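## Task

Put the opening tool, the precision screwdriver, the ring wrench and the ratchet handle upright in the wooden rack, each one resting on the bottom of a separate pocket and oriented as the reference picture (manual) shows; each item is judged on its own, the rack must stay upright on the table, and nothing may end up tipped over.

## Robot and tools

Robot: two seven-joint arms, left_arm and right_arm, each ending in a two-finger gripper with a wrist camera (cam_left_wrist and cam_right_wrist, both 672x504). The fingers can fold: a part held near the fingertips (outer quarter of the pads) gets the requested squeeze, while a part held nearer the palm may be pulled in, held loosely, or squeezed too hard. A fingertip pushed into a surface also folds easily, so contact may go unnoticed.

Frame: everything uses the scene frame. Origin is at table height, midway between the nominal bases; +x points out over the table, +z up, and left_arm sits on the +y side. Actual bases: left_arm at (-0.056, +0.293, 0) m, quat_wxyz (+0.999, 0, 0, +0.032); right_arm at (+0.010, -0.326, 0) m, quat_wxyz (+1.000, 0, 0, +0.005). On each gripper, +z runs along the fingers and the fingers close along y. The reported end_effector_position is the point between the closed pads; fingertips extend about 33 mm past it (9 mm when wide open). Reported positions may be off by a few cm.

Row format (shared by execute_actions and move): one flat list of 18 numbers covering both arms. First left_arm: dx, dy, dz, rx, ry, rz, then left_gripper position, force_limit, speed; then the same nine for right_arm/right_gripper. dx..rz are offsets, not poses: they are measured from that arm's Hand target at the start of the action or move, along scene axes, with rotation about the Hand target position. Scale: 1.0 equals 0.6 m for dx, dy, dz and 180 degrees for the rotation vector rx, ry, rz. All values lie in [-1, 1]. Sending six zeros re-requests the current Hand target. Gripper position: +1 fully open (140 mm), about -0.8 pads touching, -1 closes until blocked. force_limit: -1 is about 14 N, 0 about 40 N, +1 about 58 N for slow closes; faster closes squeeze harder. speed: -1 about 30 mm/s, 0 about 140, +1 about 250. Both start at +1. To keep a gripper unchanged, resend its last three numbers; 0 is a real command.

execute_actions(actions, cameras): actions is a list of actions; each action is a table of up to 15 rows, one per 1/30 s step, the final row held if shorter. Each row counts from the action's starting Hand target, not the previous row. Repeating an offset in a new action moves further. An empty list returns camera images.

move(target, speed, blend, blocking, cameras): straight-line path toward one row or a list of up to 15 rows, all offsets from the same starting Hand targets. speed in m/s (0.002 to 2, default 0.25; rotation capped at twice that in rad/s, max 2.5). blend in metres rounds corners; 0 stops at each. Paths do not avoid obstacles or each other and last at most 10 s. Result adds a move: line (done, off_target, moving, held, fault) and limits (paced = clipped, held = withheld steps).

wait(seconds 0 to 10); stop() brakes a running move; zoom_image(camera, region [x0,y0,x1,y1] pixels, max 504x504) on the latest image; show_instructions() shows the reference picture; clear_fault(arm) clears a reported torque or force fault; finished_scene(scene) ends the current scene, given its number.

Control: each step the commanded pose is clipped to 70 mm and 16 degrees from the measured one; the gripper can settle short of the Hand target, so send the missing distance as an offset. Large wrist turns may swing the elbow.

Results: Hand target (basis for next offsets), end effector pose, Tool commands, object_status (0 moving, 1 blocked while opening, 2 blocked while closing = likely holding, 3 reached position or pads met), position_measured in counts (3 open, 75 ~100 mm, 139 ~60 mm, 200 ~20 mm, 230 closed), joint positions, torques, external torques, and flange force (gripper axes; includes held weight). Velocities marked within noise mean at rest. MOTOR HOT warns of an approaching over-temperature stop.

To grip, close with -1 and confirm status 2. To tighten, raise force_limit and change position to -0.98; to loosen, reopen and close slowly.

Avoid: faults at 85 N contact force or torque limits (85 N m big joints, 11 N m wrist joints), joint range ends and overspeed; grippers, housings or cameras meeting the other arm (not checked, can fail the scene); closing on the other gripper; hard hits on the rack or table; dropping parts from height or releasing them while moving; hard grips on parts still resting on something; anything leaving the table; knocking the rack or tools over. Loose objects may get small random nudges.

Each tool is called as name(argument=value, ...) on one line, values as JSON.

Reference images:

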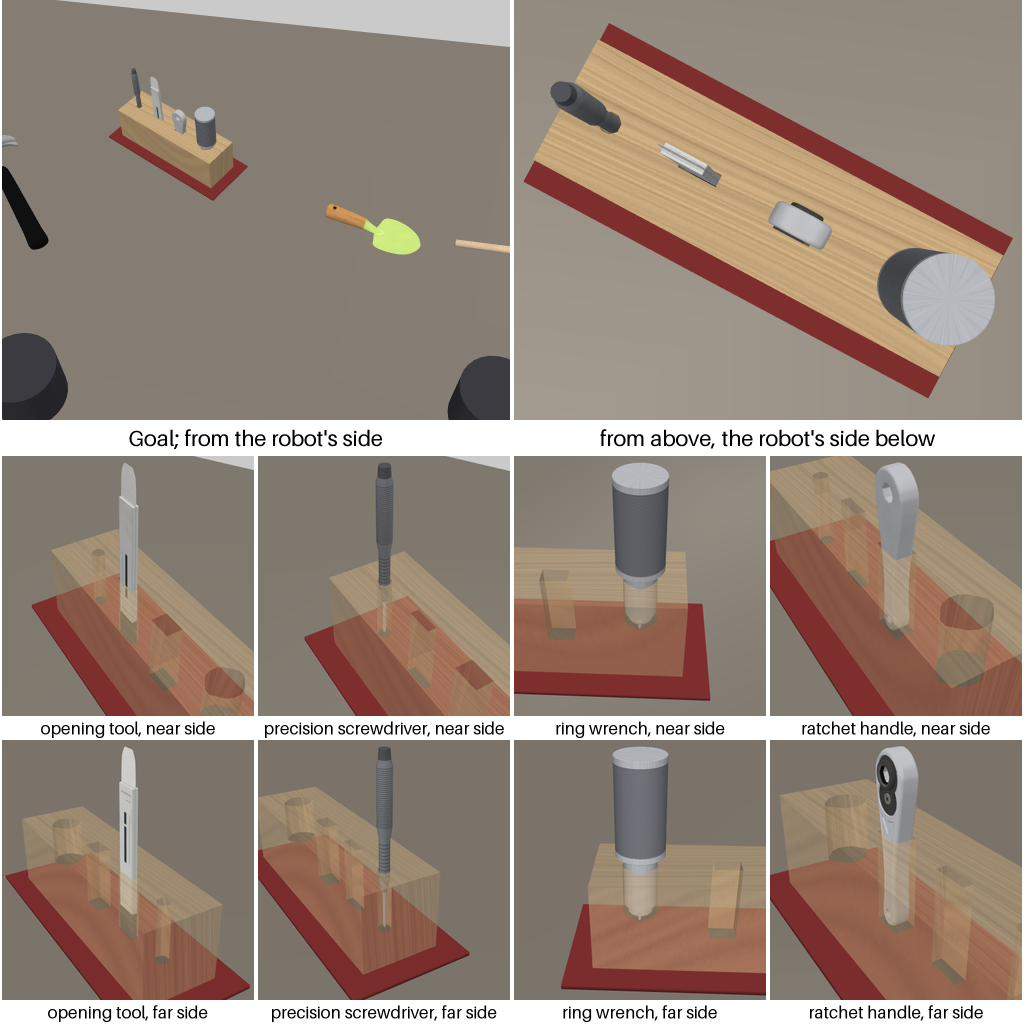

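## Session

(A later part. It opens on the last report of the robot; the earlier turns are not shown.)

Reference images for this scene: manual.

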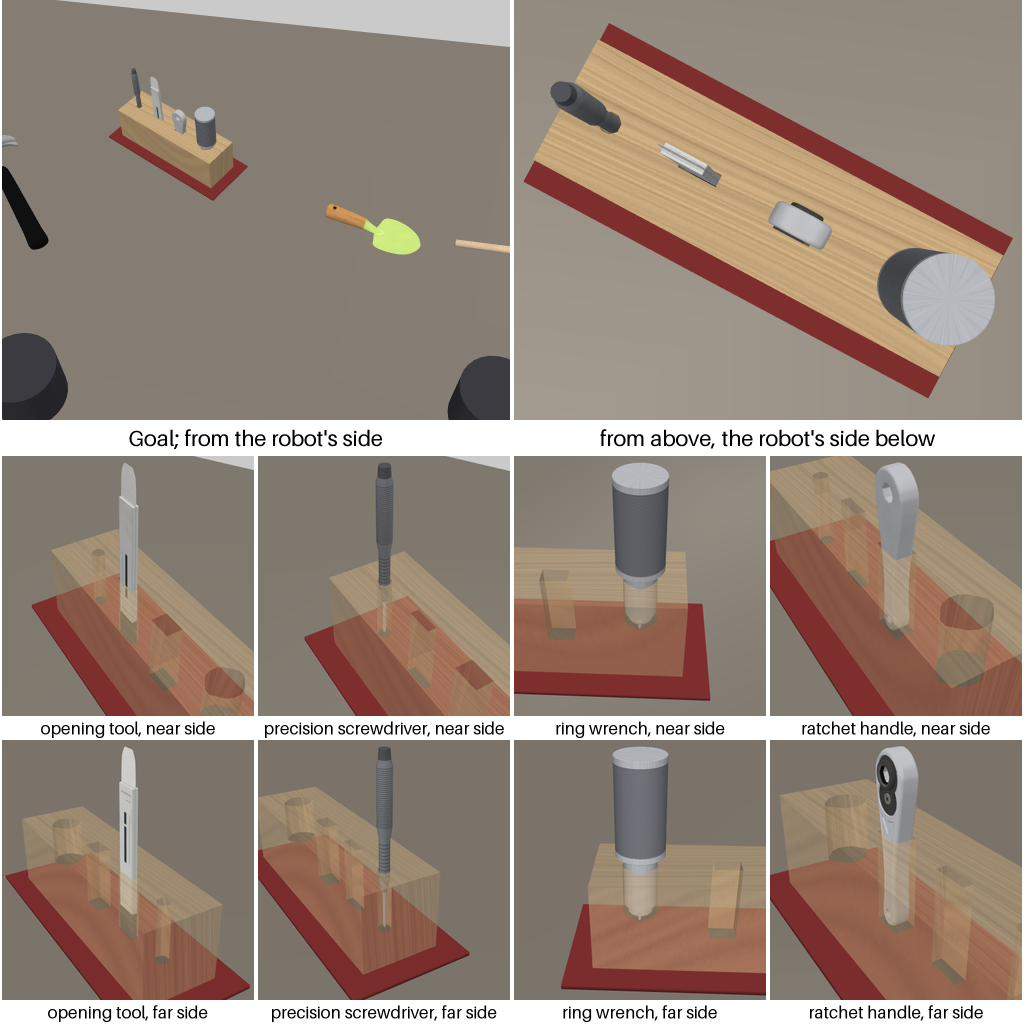

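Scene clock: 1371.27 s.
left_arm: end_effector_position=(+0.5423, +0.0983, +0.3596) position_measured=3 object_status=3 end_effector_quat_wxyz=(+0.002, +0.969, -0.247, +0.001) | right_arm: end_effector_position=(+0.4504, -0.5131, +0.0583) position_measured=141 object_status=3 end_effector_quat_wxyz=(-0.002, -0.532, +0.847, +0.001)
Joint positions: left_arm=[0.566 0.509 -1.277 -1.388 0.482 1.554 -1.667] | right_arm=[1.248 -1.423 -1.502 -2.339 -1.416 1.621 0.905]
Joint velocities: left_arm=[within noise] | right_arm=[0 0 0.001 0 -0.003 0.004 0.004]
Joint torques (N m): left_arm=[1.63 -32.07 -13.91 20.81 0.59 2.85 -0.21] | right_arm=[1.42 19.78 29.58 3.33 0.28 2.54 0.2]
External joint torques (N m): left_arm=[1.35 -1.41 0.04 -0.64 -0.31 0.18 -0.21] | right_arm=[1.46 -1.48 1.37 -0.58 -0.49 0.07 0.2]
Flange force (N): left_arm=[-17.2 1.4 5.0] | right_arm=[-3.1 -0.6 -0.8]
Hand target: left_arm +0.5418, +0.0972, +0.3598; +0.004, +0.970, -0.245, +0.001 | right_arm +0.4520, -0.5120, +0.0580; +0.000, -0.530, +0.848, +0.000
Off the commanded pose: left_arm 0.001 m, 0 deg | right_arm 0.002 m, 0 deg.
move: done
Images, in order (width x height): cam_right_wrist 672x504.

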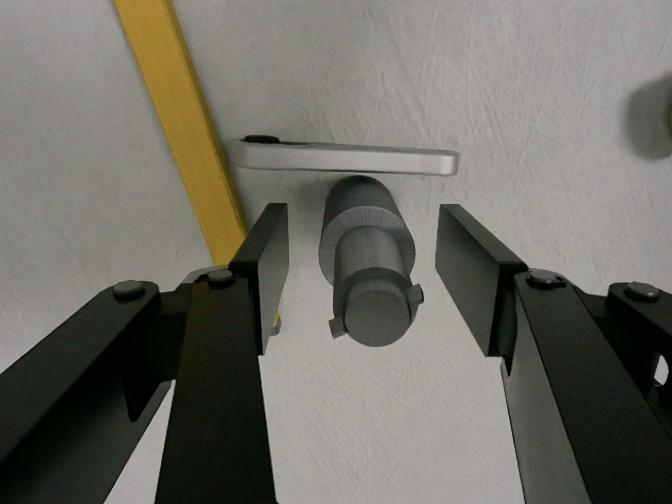

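execute_actions(actions=[[[0,0,0,0,0,0,1,1,0,0,0,0,0,0,0,-1,-0.3,-1]]])

wait(seconds=1.2, cameras=["cam_right_wrist"])

Scene clock: 1376.00 s.
left_arm: end_effector_position=(+0.5423, +0.0983, +0.3596) position_measured=3 object_status=3 end_effector_quat_wxyz=(+0.002, +0.969, -0.247, +0.001) | right_arm: end_effector_position=(+0.4507, -0.5130, +0.0584) position_measured=183 object_status=0 end_effector_quat_wxyz=(-0.001, -0.532, +0.847, +0.000)
Joint positions: left_arm=[0.566 0.509 -1.277 -1.388 0.482 1.554 -1.667] | right_arm=[1.248 -1.423 -1.502 -2.34 -1.416 1.622 0.906]
Joint torques (N m): left_arm=[1.58 -32.14 -13.92 20.83 0.6 2.86 -0.22] | right_arm=[1.36 19.99 29.21 3.27 0.35 2.78 0.14]
External joint torques (N m): left_arm=[1.38 -1.48 0.05 -0.55 -0.3 0.2 -0.22] | right_arm=[1.17 -1.24 0.96 -0.51 -0.44 0.28 0.14]
Flange force (N): left_arm=[-17.0 1.4 4.8] | right_arm=[-2.5 -0.4 0.1]
Hand target: left_arm +0.5418, +0.0972, +0.3598; +0.004, +0.970, -0.245, +0.001 | right_arm +0.4520, -0.5120, +0.0580; +0.000, -0.530, +0.848, +0.000
Off the commanded pose: left_arm 0.001 m, 0 deg | right_arm 0.002 m, 0 deg.

Scene clock: 1377.20 s.
left_arm: end_effector_position=(+0.5423, +0.0983, +0.3596) position_measured=3 object_status=3 end_effector_quat_wxyz=(+0.002, +0.969, -0.247, +0.001) | right_arm: end_effector_position=(+0.4507, -0.5130, +0.0584) position_measured=183 object_status=2 end_effector_quat_wxyz=(-0.001, -0.532, +0.847, +0.000)
Joint positions: left_arm=[0.566 0.509 -1.277 -1.388 0.482 1.554 -1.667] | right_arm=[1.248 -1.423 -1.502 -2.34 -1.416 1.622 0.906]
Joint torques (N m): left_arm=[1.55 -32.08 -13.88 20.79 0.6 2.84 -0.23] | right_arm=[1.43 19.97 29.21 3.37 0.37 2.8 0.14]
External joint torques (N m): left_arm=[1.32 -1.32 0.15 -0.71 -0.3 0.17 -0.23] | right_arm=[1.32 -1.27 1.01 -0.47 -0.4 0.32 0.14]
Flange force (N): left_arm=[-16.6 1.4 5.1] | right_arm=[-2.8 -0.9 -0.1]
Hand target: left_arm +0.5418, +0.0972, +0.3598; +0.004, +0.970, -0.245, +0.001 | right_arm +0.4520, -0.5120, +0.0580; +0.000, -0.530, +0.848, +0.000
Tool commands: left_gripper/position=+1.0 left_gripper/force_limit=+1.0 left_gripper/speed=+0.0 right_gripper/position=-1.0 right_gripper/force_limit=-0.3 right_gripper/speed=-1.0
Off the commanded pose: left_arm 0.001 m, 0 deg | right_arm 0.002 m, 0 deg.
wait: 1.20 s; at rest by 0.17 s
Images, in order (width x height): cam_right_wrist 672x504.

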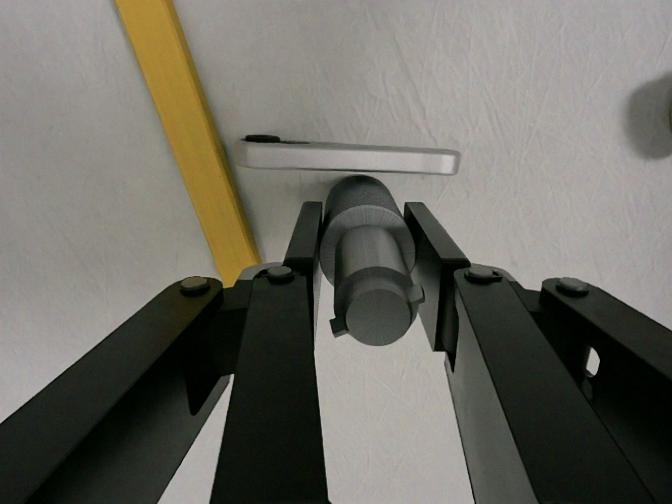

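move(target=[[0,0,0,0,0,0,1,1,0,0,0,0.2,0,0,0,-1,-0.3,-1],[0,0,0,0,0,0,1,1,0,0.0133,0.6533,0.2,0,0,0,-1,-0.3,-1],[0,0,0,0,0,0,1,1,0,0.0133,0.6533,0.02,0,0,0,-1,-0.3,-1]], speed=0.15, blend=0.03, cameras=["cam_right_wrist"])

Scene clock: 1423.43 s.
left_arm: end_effector_position=(+0.5423, +0.0983, +0.3596) position_measured=3 object_status=3 end_effector_quat_wxyz=(+0.002, +0.969, -0.247, +0.001) | right_arm: end_effector_position=(+0.4583, -0.1217, +0.0693) position_measured=183 object_status=2 end_effector_quat_wxyz=(-0.003, -0.533, +0.846, -0.001)
Joint positions: left_arm=[0.566 0.509 -1.277 -1.388 0.482 1.554 -1.667] | right_arm=[2.094 -1.046 -1.583 -2.308 -1.17 1.917 1.641]
Joint velocities: left_arm=[within noise] | right_arm=[0 0.001 0 0 0.001 0.002 0.005]
Joint torques (N m): left_arm=[1.59 -32.1 -13.89 20.8 0.59 2.85 -0.24] | right_arm=[1.48 18.46 27.36 11.26 0.41 2.66 0.2]
External joint torques (N m): left_arm=[1.27 -1.46 0.01 -0.66 -0.32 0.19 -0.24] | right_arm=[1.35 -0.86 2.16 0.72 -0.37 0.22 0.2]
Flange force (N): left_arm=[-17.0 1.6 5.0] | right_arm=[-4.0 0.2 -2.7]
Hand target: left_arm +0.5418, +0.0972, +0.3598; +0.004, +0.970, -0.245, +0.001 | right_arm +0.4600, -0.1200, +0.0700; +0.000, -0.530, +0.848, +0.000
Off the commanded pose: left_arm 0.001 m, 0 deg | right_arm 0.002 m, 1 deg.
move: done
Images, in order (width x height): cam_right_wrist 672x504.

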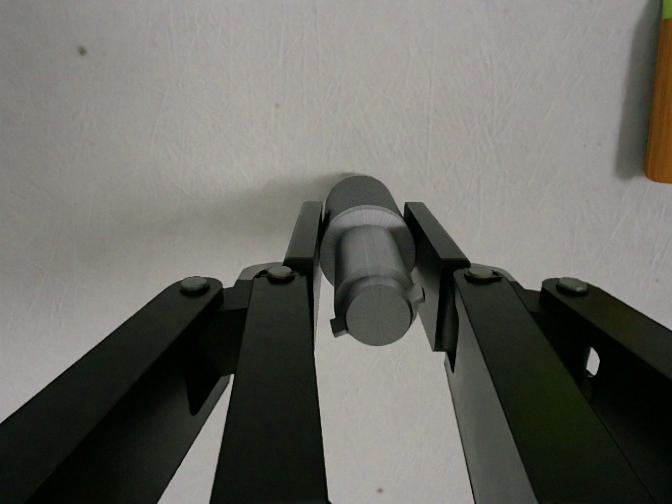

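move(target=[0,0,0,0,0,0,1,1,0,0,0,-0.0142,0,0,0,-1,-0.3,-1], speed=0.03)

move(target=[0,0,0,0,0,0,1,1,0,0,0,-0.004,0,0,0,-1,-0.3,-1], speed=0.02)

Scene clock: 1427.97 s.
left_arm: end_effector_position=(+0.5423, +0.0983, +0.3596) position_measured=3 object_status=3 end_effector_quat_wxyz=(+0.002, +0.969, -0.247, +0.001) | right_arm: end_effector_position=(+0.4591, -0.1223, +0.0611) position_measured=183 object_status=2 end_effector_quat_wxyz=(-0.003, -0.532, +0.847, -0.001)
Joint positions: left_arm=[0.566 0.509 -1.277 -1.388 0.482 1.554 -1.667] | right_arm=[2.102 -1.047 -1.604 -2.308 -1.185 1.931 1.647]
Joint velocities: left_arm=[within noise] | right_arm=[0.002 -0.001 0 0 -0.001 0.004 0.004]
Joint torques (N m): left_arm=[1.6 -32.03 -13.97 20.78 0.61 2.84 -0.19] | right_arm=[1.4 18.38 27.35 10.07 0.4 2.77 0.12]
External joint torques (N m): left_arm=[1.41 -1.34 0.03 -0.62 -0.28 0.18 -0.19] | right_arm=[1.26 -1.25 2.14 -0.19 -0.37 0.33 0.12]
Flange force (N): left_arm=[-17.2 1.3 5.0] | right_arm=[-1.5 1.8 -2.1]
Hand target: left_arm +0.5418, +0.0972, +0.3598; +0.004, +0.970, -0.245, +0.001 | right_arm +0.4600, -0.1200, +0.0615; +0.000, -0.530, +0.848, +0.000
Off the commanded pose: left_arm 0.001 m, 0 deg | right_arm 0.002 m, 0 deg.
move: done

Scene clock: 1428.67 s.
left_arm: end_effector_position=(+0.5423, +0.0983, +0.3596) position_measured=3 object_status=3 end_effector_quat_wxyz=(+0.002, +0.969, -0.247, +0.001) | right_arm: end_effector_position=(+0.4594, -0.1217, +0.0603) position_measured=183 object_status=2 end_effector_quat_wxyz=(-0.002, -0.531, +0.847, -0.001)
Joint positions: left_arm=[0.566 0.509 -1.277 -1.388 0.482 1.554 -1.667] | right_arm=[2.104 -1.047 -1.607 -2.308 -1.187 1.933 1.649]
Joint torques (N m): left_arm=[1.59 -32.05 -13.92 20.81 0.59 2.84 -0.22] | right_arm=[1.77 18.12 25.05 9.85 0.02 3.03 0.09]
External joint torques (N m): left_arm=[1.42 -1.22 0.15 -0.68 -0.31 0.16 -0.22] | right_arm=[1.6 -1.55 -0.26 -0.39 -0.75 0.58 0.09]
Flange force (N): left_arm=[-16.7 1.2 5.1] | right_arm=[-4.8 0.0 5.5]
Hand target: left_arm +0.5418, +0.0972, +0.3598; +0.004, +0.970, -0.245, +0.001 | right_arm +0.4600, -0.1200, +0.0591; +0.000, -0.530, +0.848, +0.000
Off the commanded pose: left_arm 0.001 m, 0 deg | right_arm 0.002 m, 0 deg.
move: done

execute_actions(actions=[[[0,0,0,0,0,0,1,1,0,0,0,0.0013,0,0,0,-0.1,-0.3,-1]],[[0,0,0,0,0,0,1,1,0,0,0,0,0,0,0,-0.1,-0.3,-1]]], cameras=["cam_right_wrist"])

Scene clock: 1431.70 s.
left_arm: end_effector_position=(+0.5423, +0.0983, +0.3596) position_measured=3 object_status=3 end_effector_quat_wxyz=(+0.002, +0.969, -0.247, +0.001) | right_arm: end_effector_position=(+0.4597, -0.1212, +0.0602) position_measured=141 object_status=3 end_effector_quat_wxyz=(-0.001, -0.531, +0.847, -0.001)
Joint positions: left_arm=[0.566 0.509 -1.277 -1.388 0.482 1.554 -1.667] | right_arm=[2.104 -1.047 -1.608 -2.308 -1.188 1.936 1.65]
Joint torques (N m): left_arm=[1.63 -32.03 -13.86 20.82 0.62 2.84 -0.2] | right_arm=[1.39 18.71 26.57 9.86 0.55 2.58 0.13]
External joint torques (N m): left_arm=[1.45 -1.33 0.14 -0.58 -0.28 0.17 -0.2] | right_arm=[1.35 -0.93 1.4 -0.42 -0.23 0.13 0.13]
External joint torques at the end of the 1st action: left_arm=[1.56 -1.23 0.19 -0.57 -0.3 0.18 -0.2] | right_arm=[1.19 -0.99 1.24 -0.36 -0.26 0.09 0.09]
Flange force (N): left_arm=[-16.8 1.2 4.9] | right_arm=[-2.2 1.7 -0.8]
Flange force at the end of the 1st action (N): left_arm=[-17.0 1.0 5.0] | right_arm=[-1.9 1.4 -0.6]
Hand target: left_arm +0.5418, +0.0972, +0.3598; +0.004, +0.970, -0.245, +0.001 | right_arm +0.4600, -0.1200, +0.0599; +0.000, -0.530, +0.848, +0.000
Off the commanded pose: left_arm 0.001 m, 0 deg | right_arm 0.001 m, 0 deg.
Images, in order (width x height): cam_right_wrist 672x504.

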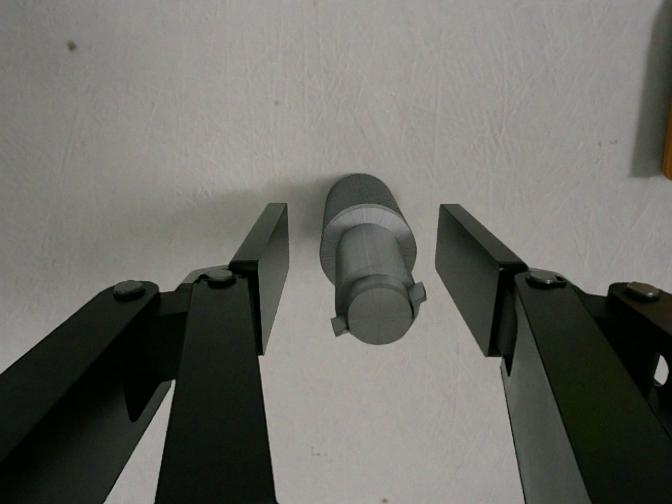

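move(target=[[0,0,0,0,0,0,1,1,0,0,0,0.2667,0,0,0,-0.1,-0.3,-1],[0,0,0,0,0,0,1,1,0,0.0142,-0.7262,0.2667,0,0,0.5,-0.1,-0.3,-1]], speed=0.2, blend=0.02, cameras=["cam_right_wrist"])

Scene clock: 1460.47 s.
left_arm: end_effector_position=(+0.5423, +0.0983, +0.3596) position_measured=3 object_status=3 end_effector_quat_wxyz=(+0.002, +0.969, -0.247, +0.001) | right_arm: end_effector_position=(+0.4690, -0.5548, +0.2202) position_measured=141 object_status=3 end_effector_quat_wxyz=(-0.001, +0.974, -0.228, +0.001)
Joint positions: left_arm=[0.566 0.509 -1.277 -1.388 0.482 1.554 -1.667] | right_arm=[1.457 -1.644 -1.069 -2.06 -1.388 1.098 -0.7]
Joint velocities: left_arm=[within noise] | right_arm=[0.001 0 0 0 0 -0.001 -0.006]
Joint torques (N m): left_arm=[1.62 -32.06 -13.89 20.84 0.61 2.84 -0.2] | right_arm=[0.94 27.78 29.39 1.85 0.71 2.52 -0.21]
External joint torques (N m): left_arm=[1.48 -1.23 0.2 -0.62 -0.29 0.17 -0.2] | right_arm=[0.84 -1.28 1.62 0.42 -0.01 -0.13 -0.21]
Flange force (N): left_arm=[-16.7 1.1 5.0] | right_arm=[0.9 0.0 -2.3]
Hand target: left_arm +0.5418, +0.0972, +0.3598; +0.004, +0.970, -0.245, +0.001 | right_arm +0.4685, -0.5558, +0.2199; +0.000, +0.974, -0.225, +0.000
Off the commanded pose: left_arm 0.001 m, 0 deg | right_arm 0.001 m, 0 deg.
move: done
Images, in order (width x height): cam_right_wrist 672x504.

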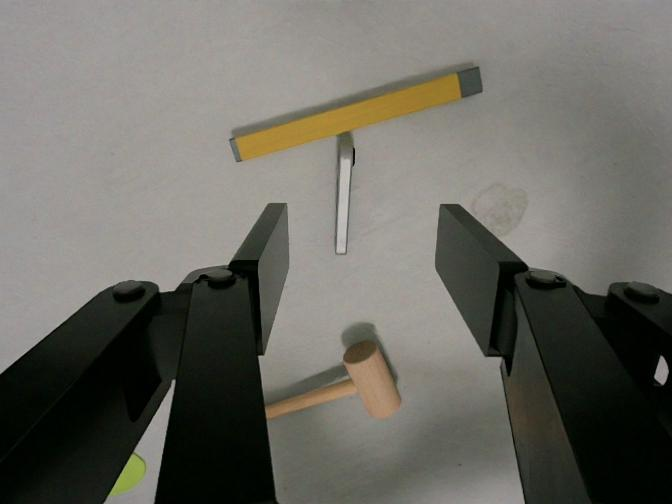

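zoom_image(camera="cam_right_wrist", region=[286, 100, 406, 270])

Scaled by 2.965 from the camera's 672x504 image, which has a finer 960x720 frame.

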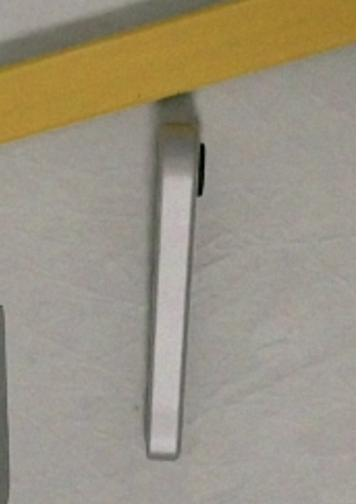

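move(target=[0,0,0,0,0,0,1,1,0,-0.018,0.0137,-0.1833,0,0,-0.0139,-0.1,-0.3,-1], speed=0.15, cameras=["cam_right_wrist"])

zoom_image(camera="cam_right_wrist", region=[266, 40, 456, 280])

Scene clock: 1486.47 s.
left_arm: end_effector_position=(+0.5423, +0.0983, +0.3596) position_measured=3 object_status=3 end_effector_quat_wxyz=(+0.002, +0.969, -0.247, +0.001) | right_arm: end_effector_position=(+0.4565, -0.5475, +0.1102) position_measured=141 object_status=3 end_effector_quat_wxyz=(+0.000, +0.970, -0.242, -0.002)
Joint positions: left_arm=[0.566 0.509 -1.277 -1.388 0.482 1.554 -1.667] | right_arm=[1.334 -1.784 -1.269 -2.236 -1.555 1.2 -0.672]
Joint velocities: left_arm=[within noise] | right_arm=[0.001 0 0.001 0.001 0 0.003 0.004]
Joint torques (N m): left_arm=[1.59 -32.06 -13.88 20.82 0.6 2.84 -0.2] | right_arm=[0.28 24.02 29.25 -2.4 0.43 2.79 0.19]
External joint torques (N m): left_arm=[1.3 -1.47 0.02 -0.57 -0.3 0.19 -0.2] | right_arm=[0.3 -1.15 1.27 -0.83 -0.33 0.16 0.19]
Flange force (N): left_arm=[-16.8 1.4 4.7] | right_arm=[-2.8 -0.4 -0.3]
Hand target: left_arm +0.5418, +0.0972, +0.3598; +0.004, +0.970, -0.245, +0.001 | right_arm +0.4577, -0.5475, +0.1099; +0.000, +0.969, -0.246, +0.000
Off the commanded pose: left_arm 0.001 m, 0 deg | right_arm 0.001 m, 1 deg.
joint sent to its limit (right arm) — joint 2 (shoulder), lower limit. The joint targets still meet the commanded pose.
move: done
Images, in order (width x height): cam_right_wrist 672x504.

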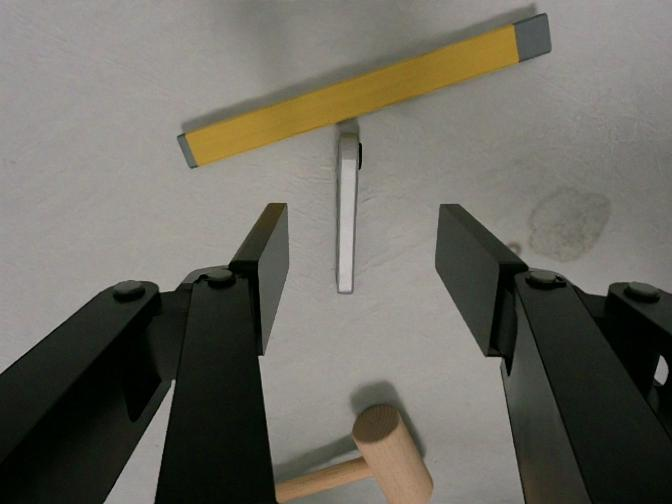

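Scaled by 2.100 from the camera's 672x504 image, which has a finer 960x720 frame.

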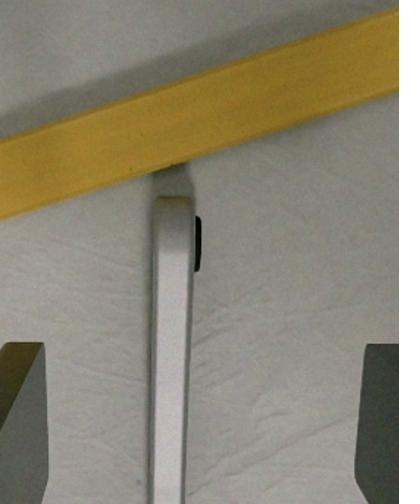

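move(target=[0,0,0,0,0,0,1,1,0,0.0043,0.004,-0.075,0.0345,0.0635,0,-0.33,-0.3,-1], speed=0.1, cameras=["cam_right_wrist"])

zoom_image(camera="cam_right_wrist", region=[216, 80, 506, 360])

Scene clock: 1499.80 s.
left_arm: end_effector_position=(+0.5423, +0.0983, +0.3596) position_measured=3 object_status=3 end_effector_quat_wxyz=(+0.002, +0.969, -0.247, +0.001) | right_arm: end_effector_position=(+0.4617, -0.5454, +0.0650) position_measured=171 object_status=3 end_effector_quat_wxyz=(-0.029, +0.962, -0.249, -0.107)
Joint positions: left_arm=[0.566 0.509 -1.277 -1.388 0.482 1.554 -1.667] | right_arm=[1.475 -1.765 -1.351 -1.995 -1.484 1.145 -0.698]
Joint velocities: left_arm=[within noise] | right_arm=[0.001 0.001 0.001 0.001 0.001 -0.002 -0.004]
Joint torques (N m): left_arm=[1.58 -32.09 -13.91 20.82 0.59 2.84 -0.23] | right_arm=[1.38 29.29 31.64 -3.27 1.79 1.88 -0.18]
External joint torques (N m): left_arm=[1.37 -1.39 0.07 -0.59 -0.31 0.18 -0.23] | right_arm=[1.3 -0.58 1.73 0.12 0.45 -0.33 -0.17]
Flange force (N): left_arm=[-16.8 1.4 4.8] | right_arm=[2.1 -2.0 -4.9]
Hand target: left_arm +0.5418, +0.0972, +0.3598; +0.004, +0.970, -0.245, +0.001 | right_arm +0.4603, -0.5451, +0.0649; -0.028, +0.963, -0.245, -0.110
Off the commanded pose: left_arm 0.001 m, 0 deg | right_arm 0.001 m, 1 deg.
move: done
Images, in order (width x height): cam_right_wrist 672x504.

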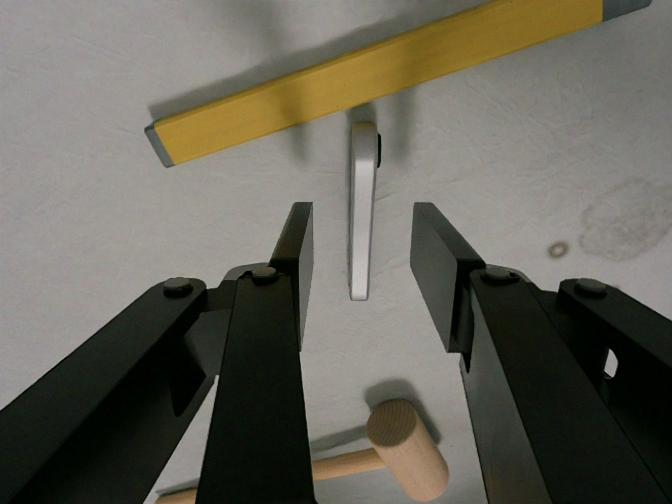

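Scaled by 1.738 from the camera's 672x504 image, which has a finer 960x720 frame.

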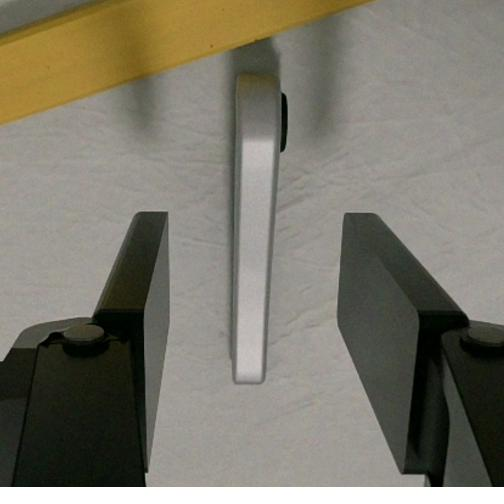

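move(target=[[0,0,0,0,0,0,1,1,0,0,0,-0.0375,0,0,0,-0.33,-0.3,-1]], speed=0.05)

move(target=[[0,0,0,0,0,0,1,1,0,0,0,-0.005,0,0,0,-0.33,-0.3,-1]], speed=0.02, cameras=["cam_right_wrist"])

Scene clock: 1507.30 s.
left_arm: end_effector_position=(+0.5423, +0.0983, +0.3596) position_measured=3 object_status=3 end_effector_quat_wxyz=(+0.002, +0.969, -0.247, +0.001) | right_arm: end_effector_position=(+0.4591, -0.5450, +0.0431) position_measured=171 object_status=3 end_effector_quat_wxyz=(-0.027, +0.962, -0.248, -0.112)
Joint positions: left_arm=[0.566 0.509 -1.277 -1.388 0.482 1.554 -1.667] | right_arm=[1.465 -1.783 -1.39 -2.003 -1.514 1.162 -0.708]
Joint velocities: left_arm=[within noise] | right_arm=[0 0 0.001 -0.002 -0.002 0.004 -0.004]
Joint torques (N m): left_arm=[1.63 -32.09 -13.94 20.81 0.59 2.85 -0.18] | right_arm=[0.37 27.85 31.52 -5.09 1.07 2.26 -0.34]
External joint torques (N m): left_arm=[1.41 -1.33 0.08 -0.66 -0.31 0.18 -0.18] | right_arm=[0.07 -1.71 1.46 -0.92 -0.31 0.07 -0.33]
Flange force (N): left_arm=[-17.2 1.3 5.1] | right_arm=[-3.2 0.6 0.8]
Hand target: left_arm +0.5418, +0.0972, +0.3598; +0.004, +0.970, -0.245, +0.001 | right_arm +0.4603, -0.5451, +0.0424; -0.028, +0.963, -0.245, -0.110
Off the commanded pose: left_arm 0.001 m, 0 deg | right_arm 0.001 m, 0 deg.
joint sent to its limit (right arm) — joint 2 (shoulder), lower limit. The joint targets still meet the commanded pose.
move: done

Scene clock: 1508.00 s.
left_arm: end_effector_position=(+0.5423, +0.0983, +0.3596) position_measured=3 object_status=3 end_effector_quat_wxyz=(+0.002, +0.969, -0.247, +0.001) | right_arm: end_effector_position=(+0.4591, -0.5451, +0.0401) position_measured=171 object_status=3 end_effector_quat_wxyz=(-0.027, +0.962, -0.247, -0.112)
Joint positions: left_arm=[0.566 0.509 -1.277 -1.388 0.482 1.554 -1.667] | right_arm=[1.463 -1.783 -1.396 -2.004 -1.517 1.168 -0.71]
Joint velocities: left_arm=[within noise] | right_arm=[0 -0.001 -0.001 -0.002 -0.001 0.003 -0.001]
Joint torques (N m): left_arm=[1.58 -32.09 -13.9 20.78 0.59 2.85 -0.17] | right_arm=[0.53 27.83 31.46 -5.1 0.91 2.38 -0.21]
External joint torques (N m): left_arm=[1.4 -1.42 0.1 -0.6 -0.3 0.19 -0.17] | right_arm=[0.47 -1.67 1.35 -1.04 -0.45 0.2 -0.2]
Flange force (N): left_arm=[-17.1 1.3 4.9] | right_arm=[-2.7 -0.3 1.0]
Hand target: left_arm +0.5418, +0.0972, +0.3598; +0.004, +0.970, -0.245, +0.001 | right_arm +0.4603, -0.5451, +0.0394; -0.028, +0.963, -0.245, -0.110
Off the commanded pose: left_arm 0.001 m, 0 deg | right_arm 0.001 m, 0 deg.
joint sent to its limit (right arm) — joint 2 (shoulder), lower limit. The joint targets still meet the commanded pose.
move: done
Images, in order (width x height): cam_right_wrist 672x504.

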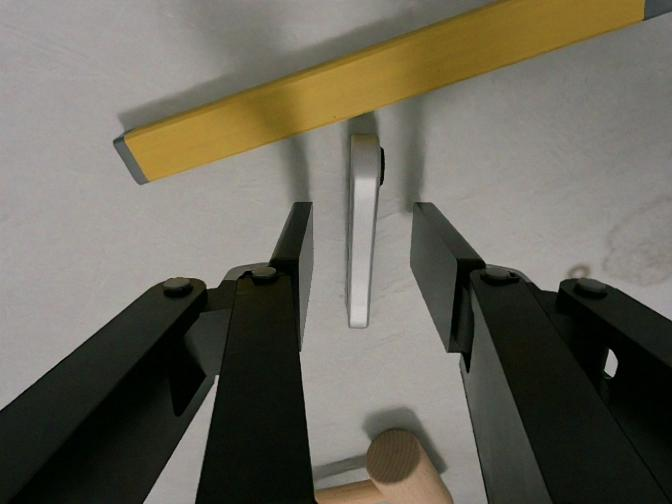

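move(target=[[0,0,0,0,0,0,1,1,0,0,0,-0.005,0,0,0,-0.33,-0.3,-1]], speed=0.02)

move(target=[[0,0,0,0,0,0,1,1,0,0,0,-0.004,0,0,0,-0.33,-0.3,-1]], speed=0.02)

Scene clock: 1510.70 s.
left_arm: end_effector_position=(+0.5423, +0.0983, +0.3596) position_measured=3 object_status=3 end_effector_quat_wxyz=(+0.002, +0.969, -0.247, +0.001) | right_arm: end_effector_position=(+0.4591, -0.5451, +0.0371) position_measured=171 object_status=3 end_effector_quat_wxyz=(-0.027, +0.962, -0.247, -0.112)
Joint positions: left_arm=[0.566 0.509 -1.277 -1.388 0.482 1.554 -1.667] | right_arm=[1.461 -1.783 -1.403 -2.005 -1.52 1.174 -0.711]
Joint velocities: left_arm=[within noise] | right_arm=[0.001 0.001 -0.001 0 -0.003 0.004 -0.001]
Joint torques (N m): left_arm=[1.65 -32.06 -13.84 20.79 0.59 2.85 -0.22] | right_arm=[0.44 27.79 31.39 -5.05 0.92 2.35 -0.26]
External joint torques (N m): left_arm=[1.42 -1.35 0.15 -0.66 -0.31 0.18 -0.22] | right_arm=[0.13 -1.55 1.39 -0.85 -0.46 0.17 -0.25]
Flange force (N): left_arm=[-17.1 1.3 5.1] | right_arm=[-2.7 0.3 0.9]
Hand target: left_arm +0.5418, +0.0972, +0.3598; +0.004, +0.970, -0.245, +0.001 | right_arm +0.4603, -0.5451, +0.0364; -0.028, +0.963, -0.245, -0.110
Off the commanded pose: left_arm 0.001 m, 0 deg | right_arm 0.001 m, 0 deg.
joint sent to its limit (right arm) — joint 2 (shoulder), lower limit. The joint targets still meet the commanded pose.
move: done

Scene clock: 1511.40 s.
left_arm: end_effector_position=(+0.5423, +0.0983, +0.3596) position_measured=3 object_status=3 end_effector_quat_wxyz=(+0.002, +0.969, -0.247, +0.001) | right_arm: end_effector_position=(+0.4592, -0.5451, +0.0347) position_measured=171 object_status=3 end_effector_quat_wxyz=(-0.027, +0.962, -0.247, -0.112)
Joint positions: left_arm=[0.566 0.509 -1.277 -1.388 0.482 1.554 -1.667] | right_arm=[1.459 -1.783 -1.409 -2.006 -1.523 1.179 -0.712]
Joint torques (N m): left_arm=[1.61 -32.06 -13.89 20.77 0.6 2.84 -0.2] | right_arm=[0.38 27.67 31.59 -5.17 0.93 2.29 -0.23]
External joint torques (N m): left_arm=[1.3 -1.43 0.01 -0.64 -0.3 0.19 -0.2] | right_arm=[0.19 -1.67 1.51 -1.01 -0.43 0.11 -0.22]
Flange force (N): left_arm=[-17.1 1.5 4.9] | right_arm=[-3.2 0.2 0.8]
Hand target: left_arm +0.5418, +0.0972, +0.3598; +0.004, +0.970, -0.245, +0.001 | right_arm +0.4603, -0.5451, +0.0340; -0.028, +0.963, -0.245, -0.110
Off the commanded pose: left_arm 0.001 m, 0 deg | right_arm 0.001 m, 0 deg.
joint sent to its limit (right arm) — joint 2 (shoulder), lower limit. The joint targets still meet the commanded pose.
move: done

execute_actions(actions=[[[0,0,0,0,0,0,1,1,0,0,0,0.0015,0,0,0,-1,-0.2,-1]]])

wait(seconds=1.6, cameras=["cam_right_wrist"])

Scene clock: 1515.23 s.
left_arm: end_effector_position=(+0.5423, +0.0983, +0.3596) position_measured=3 object_status=3 end_effector_quat_wxyz=(+0.002, +0.969, -0.247, +0.001) | right_arm: end_effector_position=(+0.4594, -0.5451, +0.0348) position_measured=216 object_status=0 end_effector_quat_wxyz=(-0.027, +0.962, -0.247, -0.111)
Joint positions: left_arm=[0.566 0.509 -1.277 -1.388 0.482 1.554 -1.667] | right_arm=[1.459 -1.783 -1.408 -2.006 -1.523 1.179 -0.713]
Joint torques (N m): left_arm=[1.62 -32.04 -13.9 20.82 0.6 2.85 -0.19] | right_arm=[0.63 28.03 32.25 -4.96 1.22 2.17 -0.18]
External joint torques (N m): left_arm=[1.47 -1.44 0.08 -0.5 -0.29 0.19 -0.2] | right_arm=[0.4 -1.24 2.25 -0.78 -0.14 -0.01 -0.17]
Flange force (N): left_arm=[-17.1 1.2 4.7] | right_arm=[-2.3 -0.3 -2.0]
Hand target: left_arm +0.5418, +0.0972, +0.3598; +0.004, +0.970, -0.245, +0.001 | right_arm +0.4603, -0.5451, +0.0349; -0.028, +0.963, -0.245, -0.110
Off the commanded pose: left_arm 0.001 m, 0 deg | right_arm 0.001 m, 0 deg.

Scene clock: 1516.83 s.
left_arm: end_effector_position=(+0.5423, +0.0983, +0.3596) position_measured=3 object_status=3 end_effector_quat_wxyz=(+0.002, +0.969, -0.247, +0.001) | right_arm: end_effector_position=(+0.4594, -0.5451, +0.0348) position_measured=216 object_status=2 end_effector_quat_wxyz=(-0.027, +0.962, -0.247, -0.111)
Joint positions: left_arm=[0.566 0.509 -1.277 -1.388 0.482 1.554 -1.667] | right_arm=[1.459 -1.783 -1.408 -2.006 -1.523 1.179 -0.713]
Joint torques (N m): left_arm=[1.59 -32.01 -13.91 20.79 0.58 2.84 -0.23] | right_arm=[0.66 28.05 32.29 -5.05 1.21 2.16 -0.17]
External joint torques (N m): left_arm=[1.17 -1.3 -0.01 -0.78 -0.33 0.16 -0.23] | right_arm=[0.4 -1.22 2.27 -0.88 -0.15 -0.03 -0.16]
Flange force (N): left_arm=[-16.6 1.6 5.1] | right_arm=[-2.6 -0.3 -2.0]
Hand target: left_arm +0.5418, +0.0972, +0.3598; +0.004, +0.970, -0.245, +0.001 | right_arm +0.4603, -0.5451, +0.0349; -0.028, +0.963, -0.245, -0.110
Tool commands: left_gripper/position=+1.0 left_gripper/force_limit=+1.0 left_gripper/speed=+0.0 right_gripper/position=-1.0 right_gripper/force_limit=-0.2 right_gripper/speed=-1.0
Off the commanded pose: left_arm 0.001 m, 0 deg | right_arm 0.001 m, 0 deg.
wait: 1.60 s; at rest by 0.17 s
Images, in order (width x height): cam_right_wrist 672x504.

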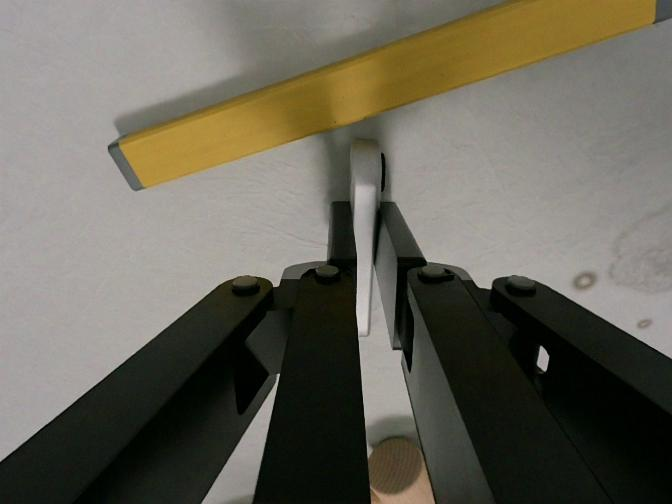

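move(target=[[0,0,0,0,0,0,1,1,0,0,0,0.1667,0,0,0,-1,-0.2,-1]], speed=0.08, cameras=["cam_right_wrist"])

zoom_image(camera="cam_right_wrist", region=[266, 80, 466, 360])

Scene clock: 1531.30 s.
left_arm: end_effector_position=(+0.5423, +0.0983, +0.3596) position_measured=3 object_status=3 end_effector_quat_wxyz=(+0.002, +0.969, -0.247, +0.001) | right_arm: end_effector_position=(+0.4615, -0.5454, +0.1345) position_measured=216 object_status=2 end_effector_quat_wxyz=(-0.029, +0.964, -0.242, -0.108)
Joint positions: left_arm=[0.566 0.509 -1.277 -1.388 0.482 1.554 -1.667] | right_arm=[1.515 -1.668 -1.247 -1.94 -1.361 1.088 -0.694]
Joint velocities: left_arm=[within noise] | right_arm=[-0.001 0.001 0.001 0 0.002 -0.002 0.005]
Joint torques (N m): left_arm=[1.62 -32.09 -13.86 20.77 0.6 2.85 -0.21] | right_arm=[1.24 30.71 31.85 -0.87 1.81 1.97 0.13]
External joint torques (N m): left_arm=[1.37 -1.48 0.07 -0.62 -0.3 0.19 -0.21] | right_arm=[1.15 -0.59 2.07 0.13 0.46 -0.25 0.14]
Flange force (N): left_arm=[-17.3 1.4 5.0] | right_arm=[0.2 -1.9 -4.6]
Hand target: left_arm +0.5418, +0.0972, +0.3598; +0.004, +0.970, -0.245, +0.001 | right_arm +0.4603, -0.5451, +0.1350; -0.028, +0.963, -0.245, -0.110
Off the commanded pose: left_arm 0.001 m, 0 deg | right_arm 0.001 m, 0 deg.
move: done
Images, in order (width x height): cam_right_wrist 672x504.

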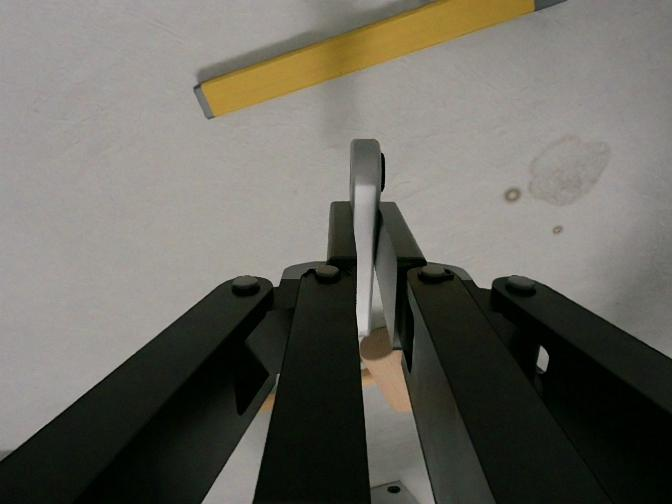

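Scaled by 1.800 from the camera's 672x504 image, which has a finer 960x720 frame.

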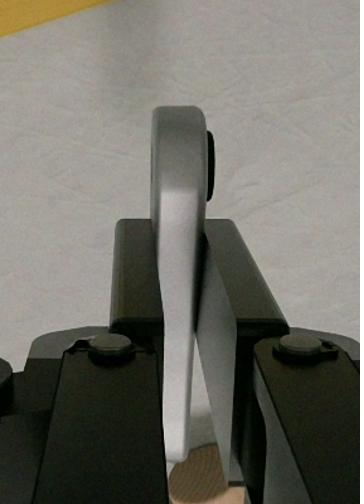

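move(target=[[0,0,0,0,0,0,1,1,0,0,0.1585,0.275,0,0,0.25,-1,-0.2,-1],[0,0,0,0,0,0,1,1,0,-0.0338,0.5418,0.275,0,0,0.5028,-1,-0.2,-1],[0,0,0,0,0,0,1,1,0,-0.0338,0.8085,0.275,0.0798,-0.2649,0.4745,-1,-0.2,-1]], speed=0.2, blend=0.03, cameras=["cam_left_wrist", "cam_right_wrist"])

Scene clock: 1545.97 s.
left_arm: end_effector_position=(+0.5423, +0.0983, +0.3596) position_measured=3 object_status=3 end_effector_quat_wxyz=(+0.002, +0.969, -0.247, +0.001) | right_arm: end_effector_position=(+0.4389, -0.0609, +0.2985) position_measured=216 object_status=2 end_effector_quat_wxyz=(-0.140, +0.823, +0.499, +0.233)
Joint positions: left_arm=[0.566 0.509 -1.277 -1.388 0.482 1.554 -1.667] | right_arm=[2.012 -1.783 -0.991 -2.474 -1.384 1.581 -1.318]
Joint velocities: left_arm=[within noise] | right_arm=[0 0 0 0 0.001 0.005 0]
Joint torques (N m): left_arm=[1.6 -32.04 -13.92 20.81 0.6 2.84 -0.24] | right_arm=[0.39 19.77 24.17 4.26 -0.05 3.95 0.16]
External joint torques (N m): left_arm=[1.53 -1.39 0.1 -0.47 -0.29 0.18 -0.24] | right_arm=[0.31 -1.18 1.46 -0.42 -0.45 0.37 0.14]
Flange force (N): left_arm=[-17.0 1.2 4.7] | right_arm=[-1.6 -1.5 -1.2]
Hand target: left_arm +0.5418, +0.0972, +0.3598; +0.004, +0.970, -0.245, +0.001 | right_arm +0.4400, -0.0600, +0.3000; -0.142, +0.824, +0.495, +0.236
Off the commanded pose: left_arm 0.001 m, 0 deg | right_arm 0.002 m, 1 deg.
joint sent to its limit (right arm) — joint 2 (shoulder), lower limit. The joint targets still meet the commanded pose.
move: done

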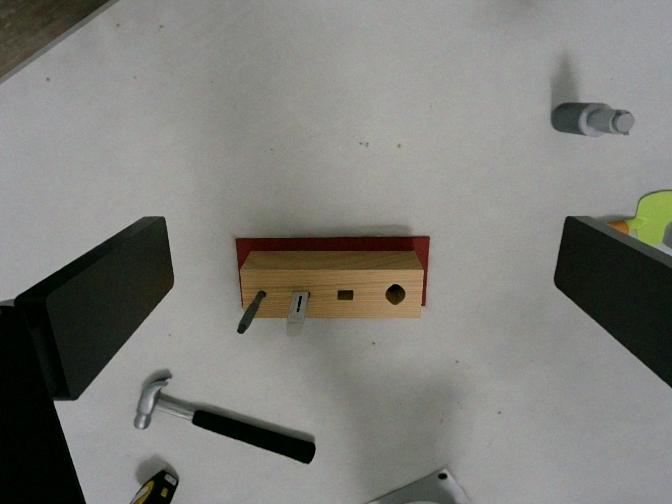

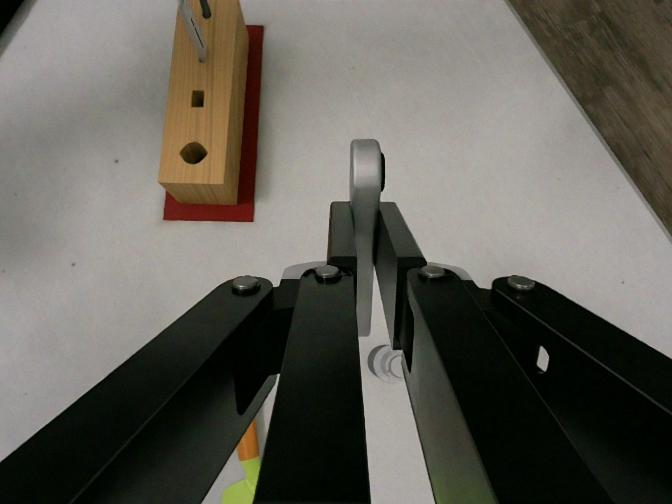

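move(target=[[0,0,0,0,0,0,1,1,0,-0.0573,0.3408,-0.1333,0.2208,-0.1173,0,-1,-0.2,-1]], speed=0.15, cameras=["cam_left_wrist", "cam_right_wrist"])

Scene clock: 1553.43 s.
left_arm: end_effector_position=(+0.5423, +0.0983, +0.3596) position_measured=3 object_status=3 end_effector_quat_wxyz=(+0.002, +0.969, -0.247, +0.001) | right_arm: end_effector_position=(+0.4075, +0.1434, +0.2184) position_measured=216 object_status=2 end_effector_quat_wxyz=(-0.317, +0.673, +0.408, +0.529)
Joint positions: left_arm=[0.566 0.509 -1.277 -1.388 0.482 1.554 -1.667] | right_arm=[2.058 -1.783 -1.797 -2.582 -2.826 2.612 -0.583]
Joint velocities: left_arm=[within noise] | right_arm=[0 -0.001 0.001 -0.001 -0.002 0.001 0.006]
Joint torques (N m): left_arm=[1.6 -32.02 -13.86 20.8 0.61 2.85 -0.21] | right_arm=[1.43 13.47 26.14 -9.01 0.79 2.09 0.28]
External joint torques (N m): left_arm=[1.43 -1.34 0.14 -0.56 -0.28 0.19 -0.21] | right_arm=[1.31 -0.91 2.29 -1.18 -0.48 0.07 0.25]
Flange force (N): left_arm=[-16.6 1.2 4.8] | right_arm=[5.6 -3.8 3.2]
Hand target: left_arm +0.5418, +0.0972, +0.3598; +0.004, +0.970, -0.245, +0.001 | right_arm +0.4056, +0.1444, +0.2200; -0.321, +0.671, +0.403, +0.533
Off the commanded pose: left_arm 0.001 m, 0 deg | right_arm 0.003 m, 1 deg.
joint sent to its limit (right arm) — joint 2 (shoulder), lower limit; joint 5 (forearm roll), lower limit. The joint targets still meet the commanded pose.
move: done

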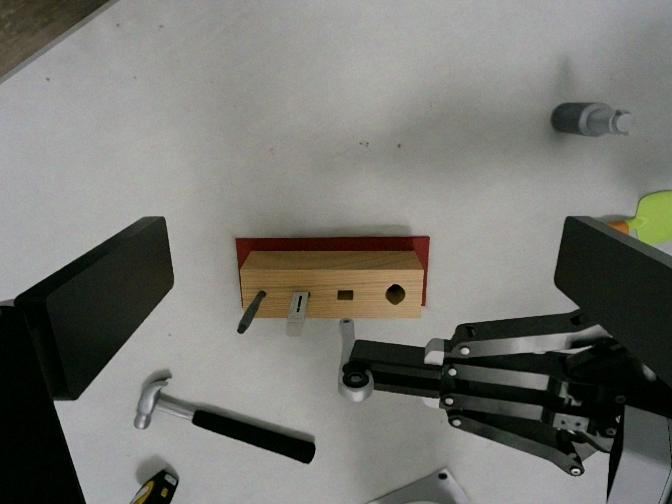

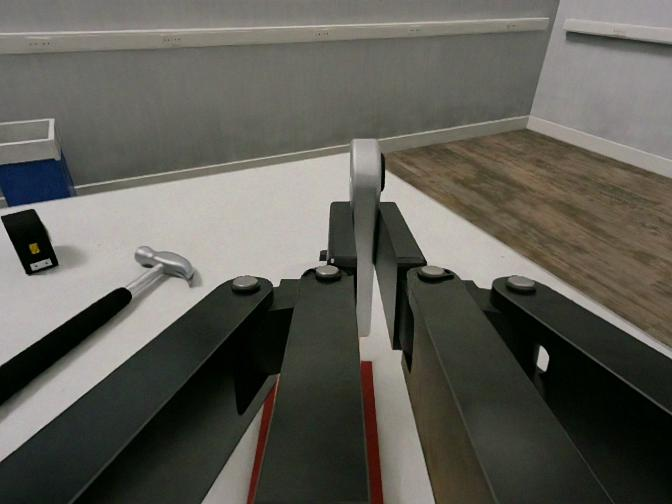

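move(target=[[0,0,0,0,0,0,1,1,0,-0.022,0.0117,-0.05,-0.0098,0.0052,0,-1,-0.2,-1]], speed=0.1, cameras=["cam_left_wrist"])

zoom_image(camera="cam_left_wrist", region=[286, 240, 456, 400])

Scene clock: 1579.13 s.
left_arm: end_effector_position=(+0.5423, +0.0983, +0.3596) position_measured=3 object_status=3 end_effector_quat_wxyz=(+0.002, +0.969, -0.247, +0.001) | right_arm: end_effector_position=(+0.3931, +0.1508, +0.1901) position_measured=216 object_status=2 end_effector_quat_wxyz=(-0.316, +0.686, +0.415, +0.507)
Joint positions: left_arm=[0.566 0.509 -1.277 -1.388 0.482 1.554 -1.667] | right_arm=[2.079 -1.783 -1.84 -2.586 -2.826 2.584 -0.583]
Joint velocities: left_arm=[within noise] | right_arm=[0 -0.001 -0.001 0 -0.001 -0.004 -0.001]
Joint torques (N m): left_arm=[1.57 -32.06 -13.92 20.8 0.59 2.84 -0.23] | right_arm=[1.46 13.25 25.43 -9.69 0.76 2.05 -0.15]
External joint torques (N m): left_arm=[1.43 -1.43 0.08 -0.55 -0.3 0.17 -0.23] | right_arm=[1.34 -0.9 1.86 -1.12 -0.42 -0.11 -0.18]
Flange force (N): left_arm=[-17.1 1.3 4.8] | right_arm=[5.0 -3.9 3.3]
Hand target: left_arm +0.5418, +0.0972, +0.3598; +0.004, +0.970, -0.245, +0.001 | right_arm +0.3924, +0.1515, +0.1900; -0.314, +0.680, +0.409, +0.521
Off the commanded pose: left_arm 0.001 m, 0 deg | right_arm 0.001 m, 2 deg.
joint sent to its limit (right arm) — joint 2 (shoulder), lower limit; joint 5 (forearm roll), lower limit. The joint targets still meet the commanded pose.
move: done
Images, in order (width x height): cam_left_wrist 672x504.

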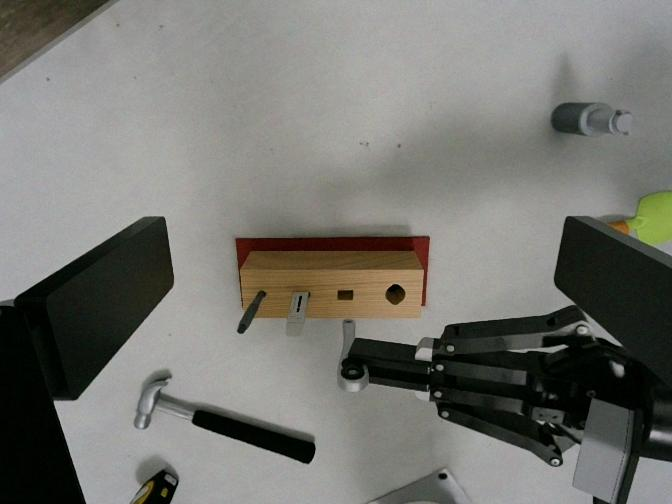

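Scaled by 2.965 from the camera's 672x504 image, which has a finer 960x720 frame.

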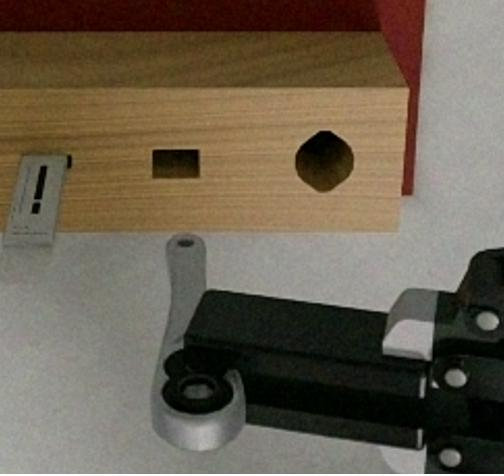

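move(target=[[0,0,0,0,0,0,1,1,0,0.0013,0.0025,-0.075,0,0,0,-1,-0.2,-1]], speed=0.06, cameras=["cam_left_wrist"])

zoom_image(camera="cam_left_wrist", region=[296, 250, 436, 370])

Scene clock: 1590.93 s.
left_arm: end_effector_position=(+0.5423, +0.0983, +0.3596) position_measured=3 object_status=3 end_effector_quat_wxyz=(+0.002, +0.969, -0.247, +0.001) | right_arm: end_effector_position=(+0.3950, +0.1517, +0.1438) position_measured=216 object_status=2 end_effector_quat_wxyz=(-0.315, +0.695, +0.429, +0.483)
Joint positions: left_arm=[0.566 0.509 -1.277 -1.388 0.482 1.554 -1.667] | right_arm=[2.1 -1.783 -1.911 -2.524 -2.826 2.632 -0.617]
Joint velocities: left_arm=[within noise] | right_arm=[-0.001 -0.001 -0.001 0 -0.001 0.004 -0.008]
Joint torques (N m): left_arm=[1.62 -32.1 -13.88 20.78 0.59 2.85 -0.22] | right_arm=[1.44 13.74 25.9 -9.96 0.89 2.67 -0.13]
External joint torques (N m): left_arm=[1.31 -1.44 0.03 -0.64 -0.32 0.2 -0.22] | right_arm=[1.27 -0.98 1.98 -0.29 -0.43 0.33 -0.15]
Flange force (N): left_arm=[-17.1 1.5 5.0] | right_arm=[4.3 -0.9 5.2]
Hand target: left_arm +0.5418, +0.0972, +0.3598; +0.004, +0.970, -0.245, +0.001 | right_arm +0.3932, +0.1530, +0.1450; -0.314, +0.680, +0.409, +0.521
Off the commanded pose: left_arm 0.001 m, 0 deg | right_arm 0.003 m, 5 deg.
joint sent to its limit (right arm) — joint 2 (shoulder), lower limit; joint 5 (forearm roll), lower limit. The joint targets are off in orientation, not in position.
move: off_target (right_arm)
Images, in order (width x height): cam_left_wrist 672x504.

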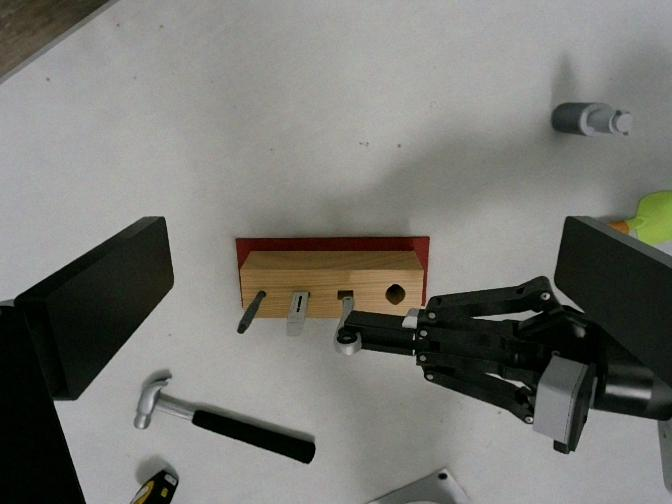

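Scaled by 3.600 from the camera's 672x504 image, which has a finer 960x720 frame.

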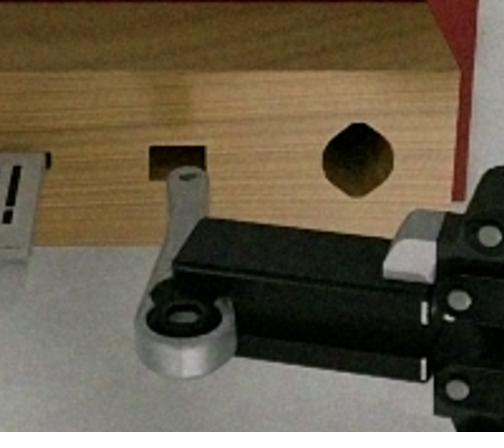

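move(target=[[-0.103,0.638,0.067,0,0,0,1,1,0,0,0,0.1667,0,0,0,-1,-0.2,-1]], speed=0.15)

Scene clock: 1741.00 s.
left_arm: end_effector_position=(+0.4801, +0.4794, +0.3999) position_measured=3 object_status=3 end_effector_quat_wxyz=(+0.005, +0.970, -0.241, +0.002) | right_arm: end_effector_position=(+0.3938, +0.1525, +0.2439) position_measured=216 object_status=2 end_effector_quat_wxyz=(-0.311, +0.679, +0.412, +0.523)
Joint positions: left_arm=[1.547 0.603 -1.729 -1.521 0.59 1.441 -1.147] | right_arm=[2.087 -1.783 -1.722 -2.631 -2.731 2.516 -0.614]
Joint velocities: left_arm=[-0.001 -0.001 0.001 0 0 -0.001 0.007] | right_arm=[within noise]
Joint torques (N m): left_arm=[0.69 -21.22 -17.26 19.43 1.42 2.43 0.22] | right_arm=[1.17 12.84 26.31 -7.53 1.32 1.96 0.17]
External joint torques (N m): left_arm=[0.5 -0.67 0.45 0.3 0.59 -0.24 0.22] | right_arm=[1.06 -1.22 2.76 -1.19 0.34 -0.14 0.14]
Flange force (N): left_arm=[0.2 -1.7 -1.4] | right_arm=[9.5 -3.4 1.6]
Hand target: left_arm +0.4800, +0.4800, +0.4000; +0.004, +0.970, -0.245, +0.001 | right_arm +0.3932, +0.1530, +0.2450; -0.314, +0.680, +0.409, +0.521
Off the commanded pose: left_arm 0.001 m, 0 deg | right_arm 0.001 m, 0 deg.
joint sent to its limit (right arm) — joint 2 (shoulder), lower limit. The joint targets still meet the commanded pose.
move: done


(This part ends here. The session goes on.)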